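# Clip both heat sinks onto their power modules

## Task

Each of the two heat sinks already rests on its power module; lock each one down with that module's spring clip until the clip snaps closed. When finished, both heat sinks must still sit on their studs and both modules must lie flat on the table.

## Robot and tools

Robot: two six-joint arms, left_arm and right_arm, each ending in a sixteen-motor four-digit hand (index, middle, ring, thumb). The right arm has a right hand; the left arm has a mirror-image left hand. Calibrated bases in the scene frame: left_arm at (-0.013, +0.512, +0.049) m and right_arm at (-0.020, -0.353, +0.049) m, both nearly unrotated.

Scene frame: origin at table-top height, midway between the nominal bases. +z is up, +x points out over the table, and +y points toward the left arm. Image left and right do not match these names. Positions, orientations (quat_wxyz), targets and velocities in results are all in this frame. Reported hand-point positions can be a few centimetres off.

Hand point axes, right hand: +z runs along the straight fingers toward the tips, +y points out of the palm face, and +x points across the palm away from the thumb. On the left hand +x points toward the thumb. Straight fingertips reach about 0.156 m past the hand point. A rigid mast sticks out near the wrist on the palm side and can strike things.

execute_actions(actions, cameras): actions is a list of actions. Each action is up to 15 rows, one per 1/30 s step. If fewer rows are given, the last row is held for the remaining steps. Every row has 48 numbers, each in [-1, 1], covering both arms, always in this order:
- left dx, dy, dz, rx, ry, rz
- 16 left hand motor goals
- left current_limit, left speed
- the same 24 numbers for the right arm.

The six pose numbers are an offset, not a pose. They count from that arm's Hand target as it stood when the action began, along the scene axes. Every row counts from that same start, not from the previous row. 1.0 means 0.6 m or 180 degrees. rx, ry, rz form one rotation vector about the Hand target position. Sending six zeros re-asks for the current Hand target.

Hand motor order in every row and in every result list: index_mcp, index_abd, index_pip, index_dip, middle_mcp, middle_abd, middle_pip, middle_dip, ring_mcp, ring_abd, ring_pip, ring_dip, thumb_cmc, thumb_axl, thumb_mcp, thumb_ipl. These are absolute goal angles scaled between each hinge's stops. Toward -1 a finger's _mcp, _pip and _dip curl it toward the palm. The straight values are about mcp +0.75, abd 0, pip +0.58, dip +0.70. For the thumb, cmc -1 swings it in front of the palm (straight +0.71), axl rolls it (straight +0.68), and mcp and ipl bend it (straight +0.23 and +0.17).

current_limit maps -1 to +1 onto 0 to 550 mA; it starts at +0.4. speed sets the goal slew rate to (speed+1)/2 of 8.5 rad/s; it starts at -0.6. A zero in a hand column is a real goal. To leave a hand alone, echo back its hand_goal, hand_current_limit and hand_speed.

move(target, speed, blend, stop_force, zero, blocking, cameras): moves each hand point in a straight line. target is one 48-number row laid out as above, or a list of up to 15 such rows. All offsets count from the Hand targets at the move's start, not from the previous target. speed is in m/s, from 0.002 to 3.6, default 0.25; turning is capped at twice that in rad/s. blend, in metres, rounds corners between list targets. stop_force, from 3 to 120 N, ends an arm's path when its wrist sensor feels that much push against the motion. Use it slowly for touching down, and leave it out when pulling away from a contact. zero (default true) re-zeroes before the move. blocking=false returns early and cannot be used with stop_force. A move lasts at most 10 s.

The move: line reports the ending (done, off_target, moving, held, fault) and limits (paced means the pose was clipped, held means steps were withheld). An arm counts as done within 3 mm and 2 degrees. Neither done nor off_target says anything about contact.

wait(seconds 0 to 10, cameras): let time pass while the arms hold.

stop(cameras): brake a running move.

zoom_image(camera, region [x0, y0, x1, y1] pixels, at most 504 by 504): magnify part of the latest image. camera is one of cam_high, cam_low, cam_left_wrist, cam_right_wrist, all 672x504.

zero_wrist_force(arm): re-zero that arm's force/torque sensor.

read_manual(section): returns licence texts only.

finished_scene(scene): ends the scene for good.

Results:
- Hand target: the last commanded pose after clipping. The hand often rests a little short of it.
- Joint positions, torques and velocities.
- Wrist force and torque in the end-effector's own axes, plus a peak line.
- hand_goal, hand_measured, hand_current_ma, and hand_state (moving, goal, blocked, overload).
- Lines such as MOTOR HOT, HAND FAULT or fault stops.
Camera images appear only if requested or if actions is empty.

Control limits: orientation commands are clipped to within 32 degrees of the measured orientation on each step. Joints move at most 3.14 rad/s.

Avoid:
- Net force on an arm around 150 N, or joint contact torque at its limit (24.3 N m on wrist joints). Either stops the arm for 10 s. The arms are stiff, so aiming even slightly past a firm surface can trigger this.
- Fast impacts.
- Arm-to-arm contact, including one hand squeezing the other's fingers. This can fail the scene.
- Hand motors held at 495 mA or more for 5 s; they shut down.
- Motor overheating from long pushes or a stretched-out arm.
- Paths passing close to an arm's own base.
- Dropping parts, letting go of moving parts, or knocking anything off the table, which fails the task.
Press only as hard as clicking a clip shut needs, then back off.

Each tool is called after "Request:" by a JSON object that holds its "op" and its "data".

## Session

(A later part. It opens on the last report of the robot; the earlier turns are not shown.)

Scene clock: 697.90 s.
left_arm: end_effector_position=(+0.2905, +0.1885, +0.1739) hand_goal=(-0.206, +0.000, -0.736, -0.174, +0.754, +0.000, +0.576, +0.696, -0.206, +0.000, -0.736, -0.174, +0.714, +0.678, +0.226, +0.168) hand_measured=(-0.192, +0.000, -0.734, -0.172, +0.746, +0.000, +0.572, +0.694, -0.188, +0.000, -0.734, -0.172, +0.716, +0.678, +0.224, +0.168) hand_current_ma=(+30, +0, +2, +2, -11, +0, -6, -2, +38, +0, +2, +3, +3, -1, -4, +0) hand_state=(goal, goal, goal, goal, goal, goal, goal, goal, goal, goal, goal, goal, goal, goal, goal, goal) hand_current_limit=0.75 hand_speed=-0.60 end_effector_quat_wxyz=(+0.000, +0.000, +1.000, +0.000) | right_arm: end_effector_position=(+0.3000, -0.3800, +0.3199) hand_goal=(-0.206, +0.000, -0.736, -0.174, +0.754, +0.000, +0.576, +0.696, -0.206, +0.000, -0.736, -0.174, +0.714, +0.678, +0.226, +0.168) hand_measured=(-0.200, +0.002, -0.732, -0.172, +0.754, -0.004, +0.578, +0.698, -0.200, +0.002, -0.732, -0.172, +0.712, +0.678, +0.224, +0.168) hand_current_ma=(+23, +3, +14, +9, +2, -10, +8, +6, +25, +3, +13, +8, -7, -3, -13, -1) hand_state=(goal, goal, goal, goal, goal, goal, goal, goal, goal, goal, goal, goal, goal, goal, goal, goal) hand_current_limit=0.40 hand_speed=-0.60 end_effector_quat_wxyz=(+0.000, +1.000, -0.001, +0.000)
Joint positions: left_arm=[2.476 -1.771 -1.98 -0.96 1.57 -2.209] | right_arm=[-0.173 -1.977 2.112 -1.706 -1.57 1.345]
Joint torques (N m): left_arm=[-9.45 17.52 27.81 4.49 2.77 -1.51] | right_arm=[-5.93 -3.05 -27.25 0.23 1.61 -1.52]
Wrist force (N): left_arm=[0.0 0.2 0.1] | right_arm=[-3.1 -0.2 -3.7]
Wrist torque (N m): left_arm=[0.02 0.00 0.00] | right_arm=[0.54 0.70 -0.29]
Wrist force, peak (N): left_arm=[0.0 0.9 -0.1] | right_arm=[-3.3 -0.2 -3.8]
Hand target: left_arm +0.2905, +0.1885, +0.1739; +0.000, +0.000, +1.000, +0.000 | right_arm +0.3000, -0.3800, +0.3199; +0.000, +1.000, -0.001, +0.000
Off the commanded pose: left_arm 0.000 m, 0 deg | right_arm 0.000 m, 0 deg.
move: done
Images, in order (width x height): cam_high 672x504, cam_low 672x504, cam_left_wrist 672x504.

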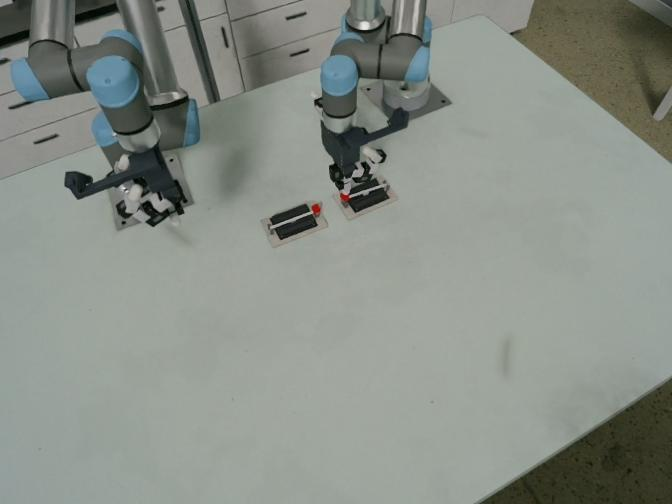

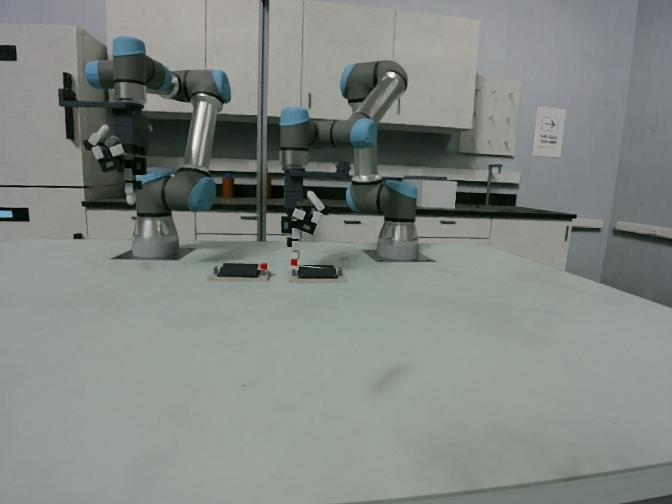

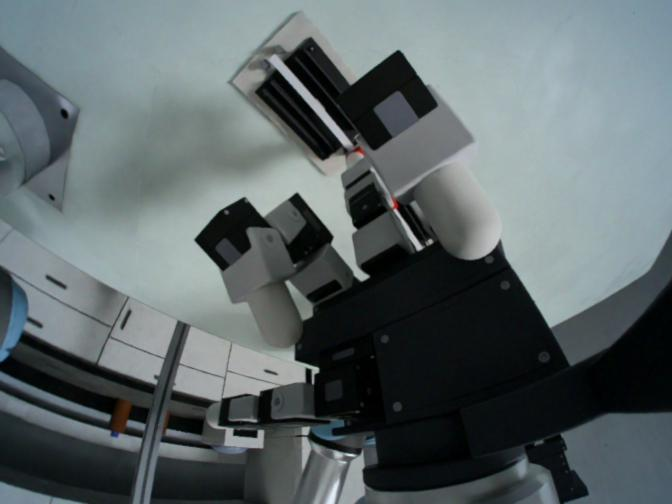

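Request:
{"op": "move", "data": {"target": [[0,-0.005,0.0067,0,0,0,-0.2055,0,-0.737,-0.174,0.754,0,0.576,0.696,-0.2055,0,-0.737,-0.174,0.714,0.678,0.226,0.168,0.75,-0.6,0,0,0,0,0,0,-0.2055,0,-0.737,-0.174,0.754,0,0.576,0.696,-0.2055,0,-0.737,-0.174,0.714,0.678,0.226,0.168,0.4,-0.6],[0,-0.01,0.005,0,0,0,-0.2055,0,-0.737,-0.174,0.754,0,0.576,0.696,-0.2055,0,-0.737,-0.174,0.714,0.678,0.226,0.168,0.75,-0.6,0,0,0,0,0,0,-0.2055,0,-0.737,-0.174,0.754,0,0.576,0.696,-0.2055,0,-0.737,-0.174,0.714,0.678,0.226,0.168,0.4,-0.6],[0,-0.0105,-0.0367,0,0,0,-0.2055,0,-0.737,-0.174,0.754,0,0.576,0.696,-0.2055,0,-0.737,-0.174,0.714,0.678,0.226,0.168,0.75,-0.6,0,0,0,0,0,0,-0.2055,0,-0.737,-0.174,0.754,0,0.576,0.696,-0.2055,0,-0.737,-0.174,0.714,0.678,0.226,0.168,0.4,-0.6]], "speed": [0.03,0.03,0.015], "blend": 0.001, "stop_force": 28, "cameras": ["cam_high","cam_low","cam_left_wrist"]}}

Request:
{"op": "zoom_image", "data": {"camera": "cam_high", "region": [310, 130, 410, 230]}}

Request:
{"op": "zoom_image", "data": {"camera": "cam_low", "region": [260, 210, 360, 290]}}

Request:
{"op": "zoom_image", "data": {"camera": "cam_low", "region": [280, 250, 320, 290]}}

Scene clock: 713.93 s.
left_arm: end_effector_position=(+0.2905, +0.1823, +0.1591) hand_goal=(-0.206, +0.000, -0.736, -0.174, +0.754, +0.000, +0.576, +0.696, -0.206, +0.000, -0.736, -0.174, +0.714, +0.678, +0.226, +0.168) hand_measured=(-0.192, +0.000, -0.734, -0.172, +0.754, +0.002, +0.576, +0.694, -0.188, +0.000, -0.734, -0.172, +0.716, +0.678, +0.224, +0.168) hand_current_ma=(+30, +0, +2, +2, +0, +2, +0, -2, +38, +0, +2, +3, +3, -1, -4, +0) hand_state=(goal, goal, goal, goal, goal, goal, goal, goal, goal, goal, goal, goal, goal, goal, goal, goal) hand_current_limit=0.75 hand_speed=-0.60 end_effector_quat_wxyz=(+0.000, +0.000, +1.000, +0.000) | right_arm: end_effector_position=(+0.3000, -0.3800, +0.3199) hand_goal=(-0.206, +0.000, -0.736, -0.174, +0.754, +0.000, +0.576, +0.696, -0.206, +0.000, -0.736, -0.174, +0.714, +0.678, +0.226, +0.168) hand_measured=(-0.200, +0.002, -0.732, -0.172, +0.754, -0.004, +0.578, +0.698, -0.200, +0.002, -0.732, -0.172, +0.712, +0.678, +0.224, +0.168) hand_current_ma=(+23, +3, +14, +9, +2, -10, +8, +6, +25, +3, +13, +8, -7, -3, -13, -1) hand_state=(goal, goal, goal, goal, goal, goal, goal, goal, goal, goal, goal, goal, goal, goal, goal, goal) hand_current_limit=0.40 hand_speed=-0.60 end_effector_quat_wxyz=(+0.000, +1.000, -0.001, +0.000)
Joint positions: left_arm=[2.466 -1.804 -1.985 -0.923 1.57 -2.219] | right_arm=[-0.173 -1.977 2.112 -1.706 -1.57 1.345]
Joint torques (N m): left_arm=[-5.05 21.78 16.06 -2.68 1.96 -0.64] | right_arm=[-5.38 -5.26 -27.72 0.27 1.47 -1.3]
Wrist force (N): left_arm=[-0.1 -0.2 -28.8] | right_arm=[-3.1 -0.3 -3.3]
Wrist torque (N m): left_arm=[2.28 -0.63 0.00] | right_arm=[0.50 0.69 -0.30]
Wrist force, peak (N): left_arm=[0.0 -0.5 -41.3] | right_arm=[-3.1 -0.2 -3.8]
Hand target: left_arm +0.2905, +0.1823, +0.1591; +0.000, +0.000, +1.000, +0.000 (not the last commanded pose) | right_arm +0.3000, -0.3800, +0.3199; +0.000, +1.000, -0.001, +0.000
Off the commanded pose: left_arm 0.007 m, 0 deg | right_arm 0.000 m, 0 deg.
move: contact (left_arm); path passed 2 of 3 targets
Images, in order (width x height): cam_high 672x504, cam_low 672x504, cam_left_wrist 672x504.

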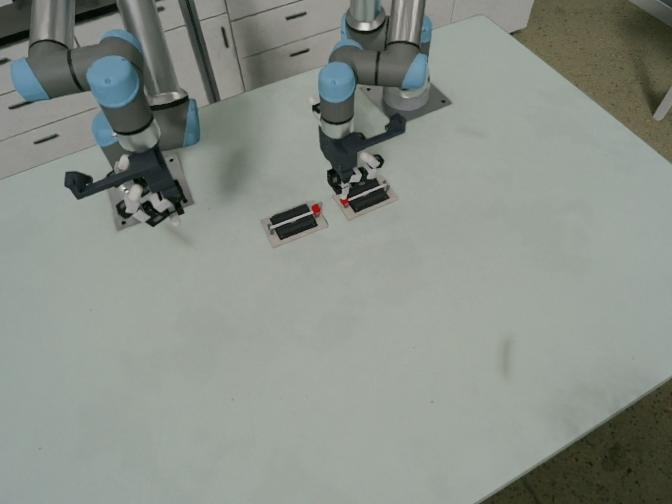

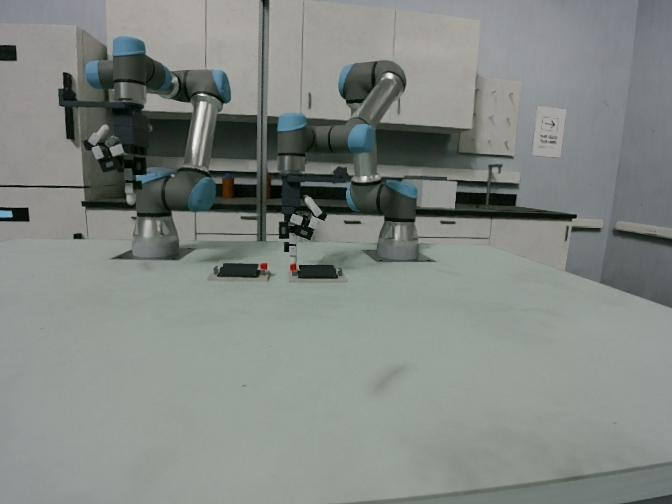

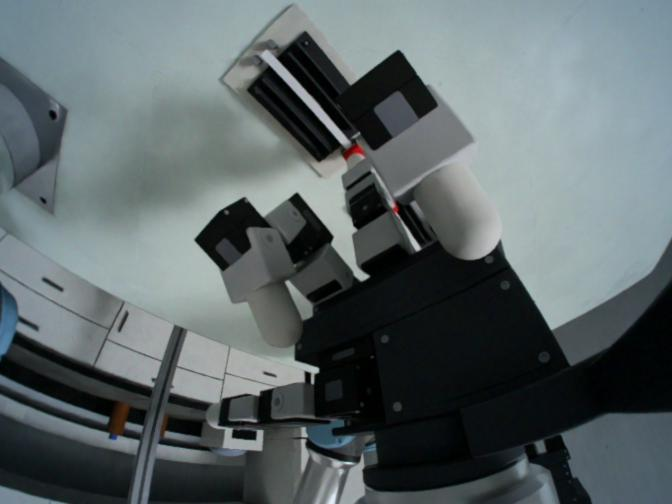

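Scaled by 5.040 from the camera's 672x504 image, which has a finer 960x720 frame.

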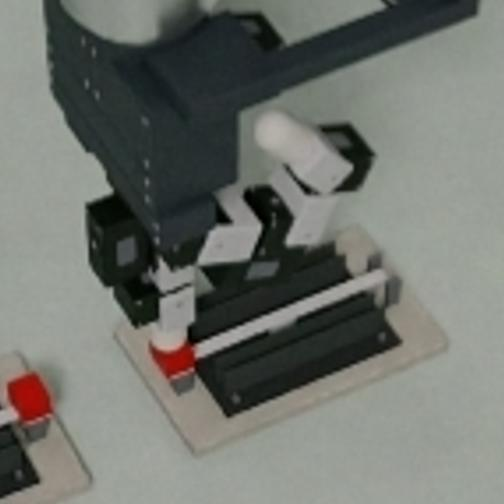

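Scaled by 5.040 from the camera's 672x504 image, which has a finer 960x720 frame.

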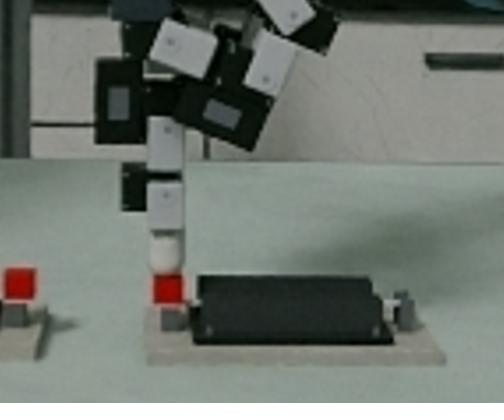

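Scaled by 12.600 from the camera's 672x504 image, which has a finer 960x720 frame.

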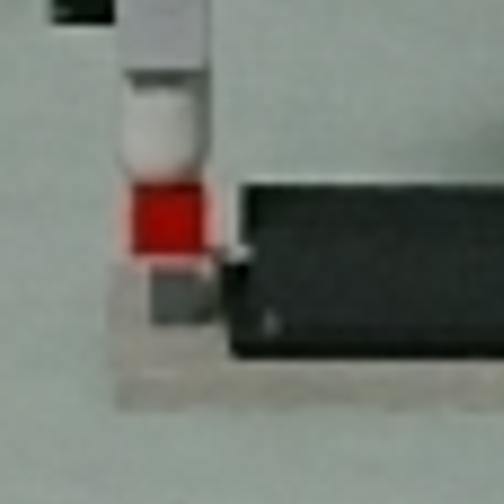

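Request:
{"op": "move", "data": {"target": [0,0,0.025,0,0,0,-0.2055,0,-0.737,-0.174,0.754,0,0.576,0.696,-0.2055,0,-0.737,-0.174,0.714,0.678,0.226,0.168,0.75,-0.6,0,0,0,0,0,0,-0.2055,0,-0.737,-0.174,0.754,0,0.576,0.696,-0.2055,0,-0.737,-0.174,0.714,0.678,0.226,0.168,0.4,-0.6], "speed": 0.05, "cameras": ["cam_high","cam_low"]}}

Request:
{"op": "zoom_image", "data": {"camera": "cam_low", "region": [280, 250, 320, 290]}}

Request:
{"op": "zoom_image", "data": {"camera": "cam_high", "region": [310, 130, 410, 230]}}

Request:
{"op": "move", "data": {"target": [0,0,-0.0455,0,0,0,-0.2055,0,-0.737,-0.174,0.754,0,0.576,0.696,-0.2055,0,-0.737,-0.174,0.714,0.678,0.226,0.168,0.75,-0.6,0,0,0,0,0,0,-0.2055,0,-0.737,-0.174,0.754,0,0.576,0.696,-0.2055,0,-0.737,-0.174,0.714,0.678,0.226,0.168,0.4,-0.6], "speed": 0.012, "stop_force": 38, "cameras": ["cam_high","cam_low"]}}

Request:
{"op": "zoom_image", "data": {"camera": "cam_low", "region": [280, 250, 320, 290]}}

Scene clock: 727.73 s.
left_arm: end_effector_position=(+0.2905, +0.1823, +0.1740) hand_goal=(-0.206, +0.000, -0.736, -0.174, +0.754, +0.000, +0.576, +0.696, -0.206, +0.000, -0.736, -0.174, +0.714, +0.678, +0.226, +0.168) hand_measured=(-0.192, +0.000, -0.734, -0.172, +0.754, +0.000, +0.576, +0.694, -0.188, +0.000, -0.734, -0.172, +0.716, +0.678, +0.224, +0.168) hand_current_ma=(+30, +0, +2, +2, +0, +0, +0, -1, +38, +0, +2, +3, +3, -1, -4, +0) hand_state=(goal, goal, goal, goal, goal, goal, goal, goal, goal, goal, goal, goal, goal, goal, goal, goal) hand_current_limit=0.75 hand_speed=-0.60 end_effector_quat_wxyz=(+0.000, +0.000, +1.000, +0.000) | right_arm: end_effector_position=(+0.3000, -0.3800, +0.3199) hand_goal=(-0.206, +0.000, -0.736, -0.174, +0.754, +0.000, +0.576, +0.696, -0.206, +0.000, -0.736, -0.174, +0.714, +0.678, +0.226, +0.168) hand_measured=(-0.200, +0.002, -0.732, -0.172, +0.754, -0.004, +0.578, +0.698, -0.200, +0.002, -0.732, -0.172, +0.712, +0.678, +0.224, +0.168) hand_current_ma=(+23, +3, +14, +9, +2, -10, +8, +6, +25, +3, +13, +8, -7, -3, -13, -1) hand_state=(goal, goal, goal, goal, goal, goal, goal, goal, goal, goal, goal, goal, goal, goal, goal, goal) hand_current_limit=0.40 hand_speed=-0.60 end_effector_quat_wxyz=(+0.000, +1.000, -0.001, +0.000)
Joint positions: left_arm=[2.466 -1.782 -1.967 -0.963 1.57 -2.219] | right_arm=[-0.173 -1.977 2.112 -1.706 -1.57 1.345]
Joint torques (N m): left_arm=[6.78 34.79 27.94 0.29 2.52 0.65] | right_arm=[-5.3 -6.19 -28.25 0.2 1.44 -1.25]
Wrist force (N): left_arm=[-0.4 0.2 0.1] | right_arm=[-3.2 -0.2 -3.5]
Wrist torque (N m): left_arm=[0.04 0.04 -0.02] | right_arm=[0.53 0.70 -0.30]
Wrist force, peak (N): left_arm=[-0.2 -0.2 -28.9] | right_arm=[-3.2 -0.3 -3.8]
Hand target: left_arm +0.2905, +0.1823, +0.1741; +0.000, +0.000, +1.000, +0.000 | right_arm +0.3000, -0.3800, +0.3199; +0.000, +1.000, -0.001, +0.000
Off the commanded pose: left_arm 0.000 m, 0 deg | right_arm 0.000 m, 0 deg.
move: done
Images, in order (width x height): cam_high 672x504, cam_low 672x504.

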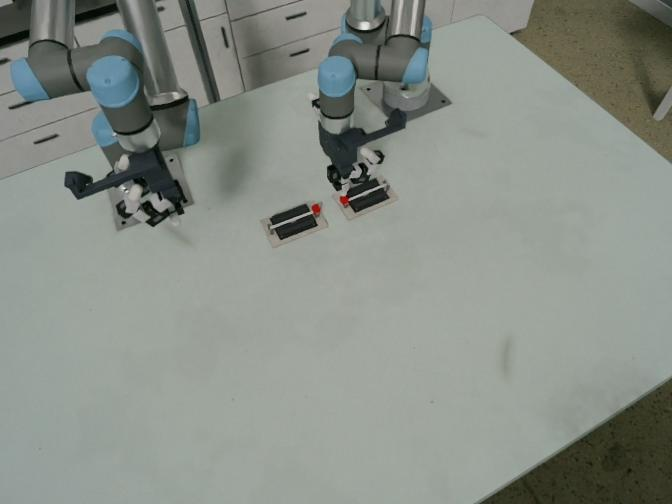

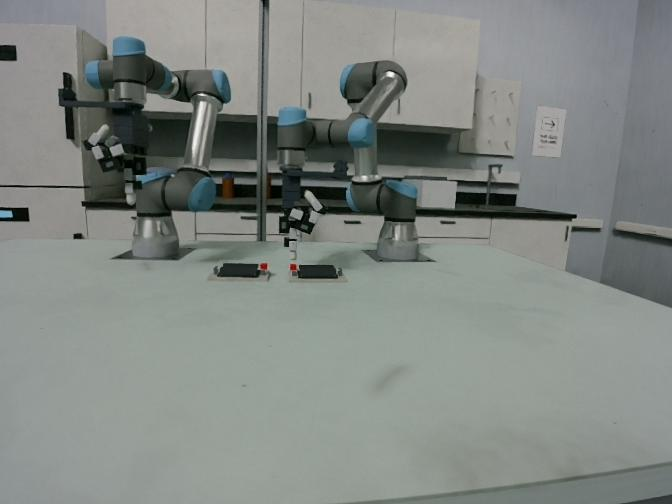

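Scaled by 12.600 from the camera's 672x504 image, which has a finer 960x720 frame.

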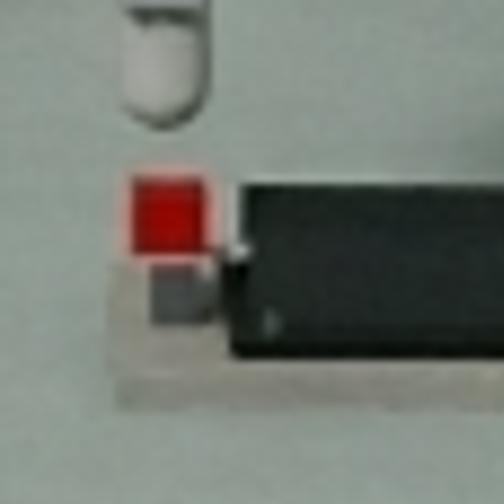

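Scaled by 5.040 from the camera's 672x504 image, which has a finer 960x720 frame.

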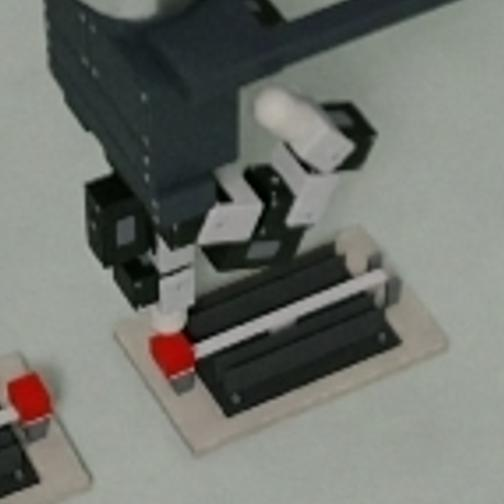

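Scene clock: 730.27 s.
left_arm: end_effector_position=(+0.2906, +0.1822, +0.1587) hand_goal=(-0.206, +0.000, -0.736, -0.174, +0.754, +0.000, +0.576, +0.696, -0.206, +0.000, -0.736, -0.174, +0.714, +0.678, +0.226, +0.168) hand_measured=(-0.192, +0.000, -0.734, -0.172, +0.752, +0.004, +0.576, +0.694, -0.188, +0.000, -0.734, -0.172, +0.716, +0.678, +0.224, +0.168) hand_current_ma=(+30, +0, +2, +2, -1, +4, +0, -1, +38, +0, +2, +3, +3, -1, -4, +0) hand_state=(goal, goal, goal, goal, goal, goal, goal, goal, goal, goal, goal, goal, goal, goal, goal, goal) hand_current_limit=0.75 hand_speed=-0.60 end_effector_quat_wxyz=(+0.000, +0.000, +1.000, -0.001) | right_arm: end_effector_position=(+0.3000, -0.3800, +0.3199) hand_goal=(-0.206, +0.000, -0.736, -0.174, +0.754, +0.000, +0.576, +0.696, -0.206, +0.000, -0.736, -0.174, +0.714, +0.678, +0.226, +0.168) hand_measured=(-0.200, +0.002, -0.732, -0.172, +0.754, -0.004, +0.578, +0.698, -0.200, +0.002, -0.732, -0.172, +0.712, +0.678, +0.224, +0.168) hand_current_ma=(+23, +3, +14, +9, +2, -10, +8, +6, +25, +3, +13, +8, -7, -3, -13, -1) hand_state=(goal, goal, goal, goal, goal, goal, goal, goal, goal, goal, goal, goal, goal, goal, goal, goal) hand_current_limit=0.40 hand_speed=-0.60 end_effector_quat_wxyz=(+0.000, +1.000, -0.001, +0.000)
Joint positions: left_arm=[2.466 -1.805 -1.985 -0.921 1.57 -2.219] | right_arm=[-0.173 -1.977 2.112 -1.706 -1.57 1.345]
Joint torques (N m): left_arm=[9.12 17.55 12.18 -3.42 2.21 0.78] | right_arm=[-6.53 -6.42 -27.73 0.32 1.48 -1.57]
Wrist force (N): left_arm=[0.1 -0.4 -37.5] | right_arm=[-3.2 -0.3 -3.4]
Wrist torque (N m): left_arm=[2.93 -0.84 0.02] | right_arm=[0.51 0.71 -0.30]
Wrist force, peak (N): left_arm=[-0.2 -0.4 -47.8] | right_arm=[-3.4 -0.2 -3.5]
Hand target: left_arm +0.2906, +0.1822, +0.1587; +0.000, +0.000, +1.000, -0.001 (not the last commanded pose) | right_arm +0.3000, -0.3800, +0.3199; +0.000, +1.000, -0.001, +0.000
Off the commanded pose: left_arm 0.012 m, 0 deg | right_arm 0.000 m, 0 deg.
move: contact (left_arm)
Images, in order (width x height): cam_high 672x504, cam_low 672x504.

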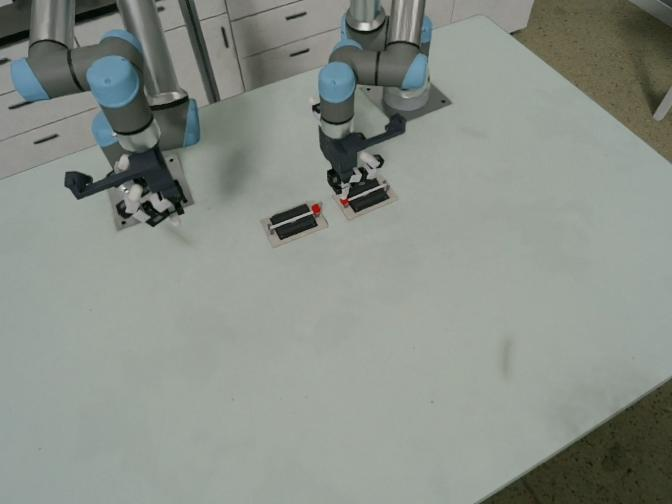

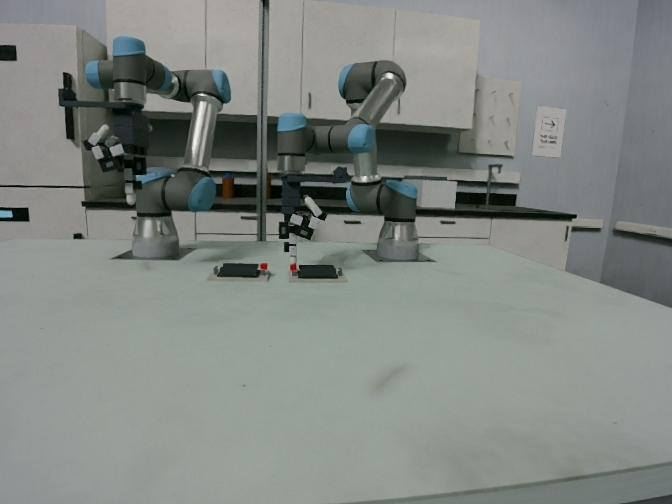

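Scaled by 12.600 from the camera's 672x504 image, which has a finer 960x720 frame.

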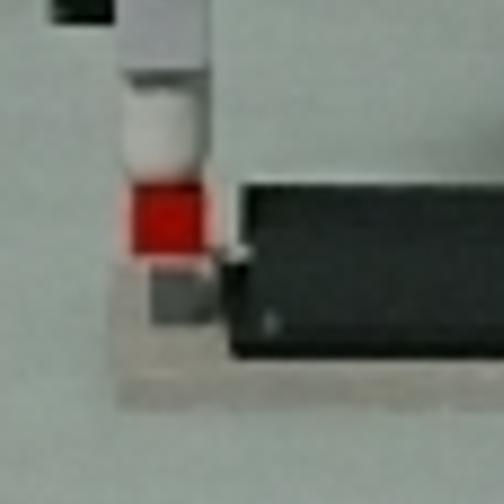

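Request:
{"op": "move", "data": {"target": [[0,0,0.05,0,0,0,-0.2055,0,-0.737,-0.174,0.754,0,0.576,0.696,-0.2055,0,-0.737,-0.174,0.714,0.678,0.226,0.168,0.4,-0.6,0,0,0,0,0,0,-0.2055,0,-0.737,-0.174,0.754,0,0.576,0.696,-0.2055,0,-0.737,-0.174,0.714,0.678,0.226,0.168,0.4,-0.6],[0,0.38,0.27,0,0,0,-0.2055,0,-0.737,-0.174,0.754,0,0.576,0.696,-0.2055,0,-0.737,-0.174,0.714,0.678,0.226,0.168,0.4,-0.6,0,0,0,0,0,0,-0.2055,0,-0.737,-0.174,0.754,0,0.576,0.696,-0.2055,0,-0.737,-0.174,0.714,0.678,0.226,0.168,0.4,-0.6]], "speed": [0.05,0.2], "blend": 0.02, "cameras": ["cam_high","cam_low","cam_left_wrist"]}}

Request:
{"op": "zoom_image", "data": {"camera": "cam_high", "region": [325, 160, 405, 230]}}

Request:
{"op": "zoom_image", "data": {"camera": "cam_high", "region": [255, 185, 335, 255]}}

Request:
{"op": "zoom_image", "data": {"camera": "cam_low", "region": [200, 250, 280, 290]}}

Request:
{"op": "zoom_image", "data": {"camera": "cam_low", "region": [280, 250, 360, 290]}}

Scene clock: 748.10 s.
left_arm: end_effector_position=(+0.2906, +0.4101, +0.3207) hand_goal=(-0.206, +0.000, -0.736, -0.174, +0.754, +0.000, +0.576, +0.696, -0.206, +0.000, -0.736, -0.174, +0.714, +0.678, +0.226, +0.168) hand_measured=(-0.192, +0.000, -0.734, -0.172, +0.754, +0.000, +0.576, +0.694, -0.188, +0.000, -0.734, -0.172, +0.716, +0.678, +0.224, +0.168) hand_current_ma=(+30, +0, +2, +2, +0, +0, +0, -1, +38, +0, +2, +3, +2, -1, -4, +0) hand_state=(goal, goal, goal, goal, goal, goal, goal, goal, goal, goal, goal, goal, goal, goal, goal, goal) hand_current_limit=0.40 hand_speed=-0.60 end_effector_quat_wxyz=(+0.000, +0.000, +1.000, +0.000) | right_arm: end_effector_position=(+0.3000, -0.3800, +0.3199) hand_goal=(-0.206, +0.000, -0.736, -0.174, +0.754, +0.000, +0.576, +0.696, -0.206, +0.000, -0.736, -0.174, +0.714, +0.678, +0.226, +0.168) hand_measured=(-0.200, +0.002, -0.732, -0.172, +0.754, -0.004, +0.578, +0.698, -0.200, +0.002, -0.732, -0.172, +0.712, +0.678, +0.224, +0.168) hand_current_ma=(+23, +3, +14, +9, +2, -10, +8, +6, +25, +3, +13, +8, -7, -3, -13, -1) hand_state=(goal, goal, goal, goal, goal, goal, goal, goal, goal, goal, goal, goal, goal, goal, goal, goal) hand_current_limit=0.40 hand_speed=-0.60 end_effector_quat_wxyz=(+0.000, +1.000, -0.001, +0.000)
Joint positions: left_arm=[2.957 -1.248 -2.059 -1.405 1.57 -1.728] | right_arm=[-0.173 -1.977 2.112 -1.706 -1.57 1.345]
Joint torques (N m): left_arm=[10.77 13.64 30.97 0.18 -3.03 1.25] | right_arm=[-6.44 -8.45 -27.59 0.17 1.41 -1.31]
Wrist force (N): left_arm=[-0.1 0.4 0.1] | right_arm=[-2.8 -0.3 -3.6]
Wrist torque (N m): left_arm=[0.07 -0.02 -0.18] | right_arm=[0.53 0.66 -0.27]
Wrist force, peak (N): left_arm=[-0.1 -0.2 -37.7] | right_arm=[-3.2 -0.5 -3.8]
Hand target: left_arm +0.2906, +0.4102, +0.3207; +0.000, +0.000, +1.000, -0.001 | right_arm +0.3000, -0.3800, +0.3199; +0.000, +1.000, -0.001, +0.000
Off the commanded pose: left_arm 0.000 m, 0 deg | right_arm 0.000 m, 0 deg.
move: done; blend cut to 0.015 m at target 1
Images, in order (width x height): cam_high 672x504, cam_low 672x504, cam_left_wrist 672x504.

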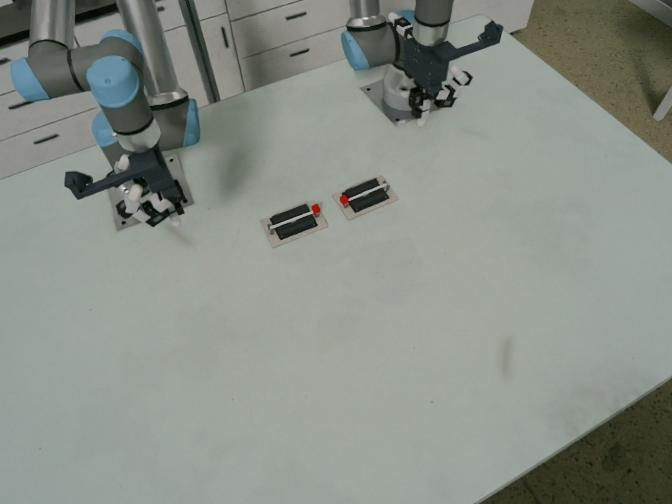

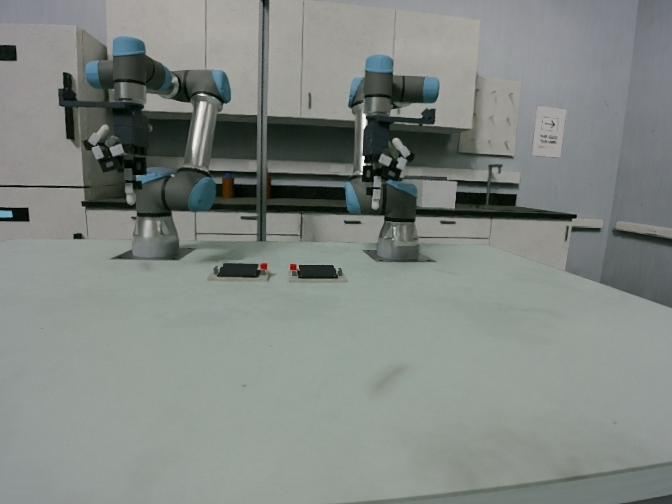

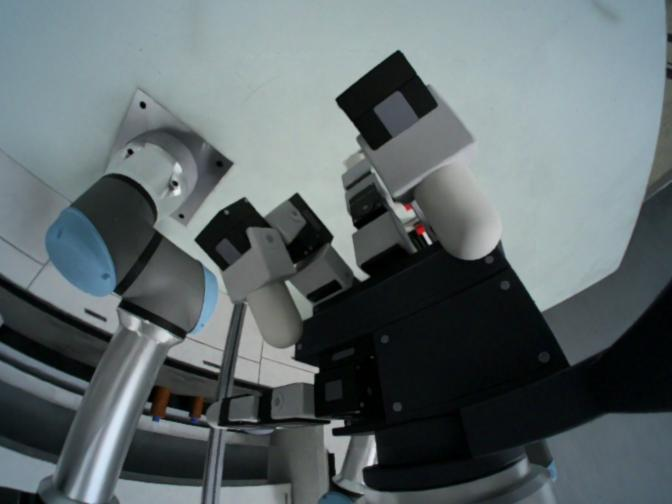

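Scaled by 6.300 from the camera's 672x504 image, which has a finer 960x720 frame.

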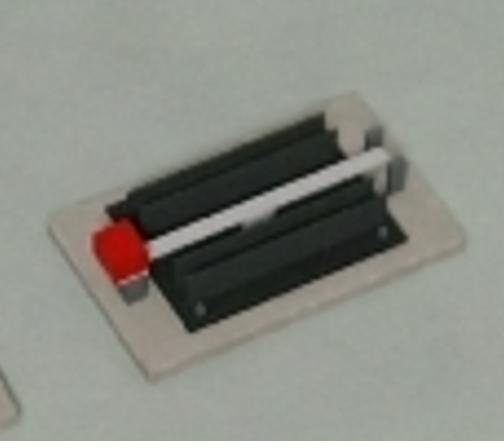

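Scaled by 6.300 from the camera's 672x504 image, which has a finer 960x720 frame.

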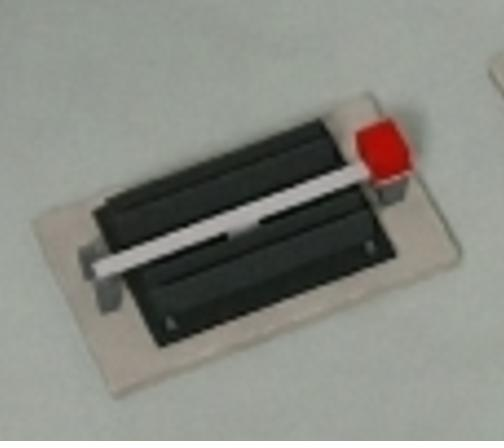

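Scaled by 6.300 from the camera's 672x504 image, which has a finer 960x720 frame.

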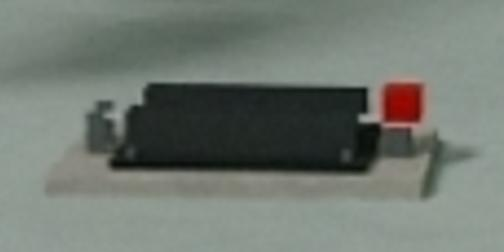

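Scaled by 6.300 from the camera's 672x504 image, which has a finer 960x720 frame.

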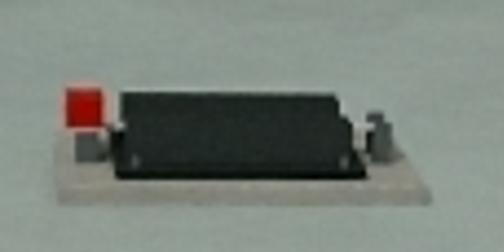

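Request:
{"op": "finished_scene", "data": {"scene": 1}}

The scene is finished: the task was done.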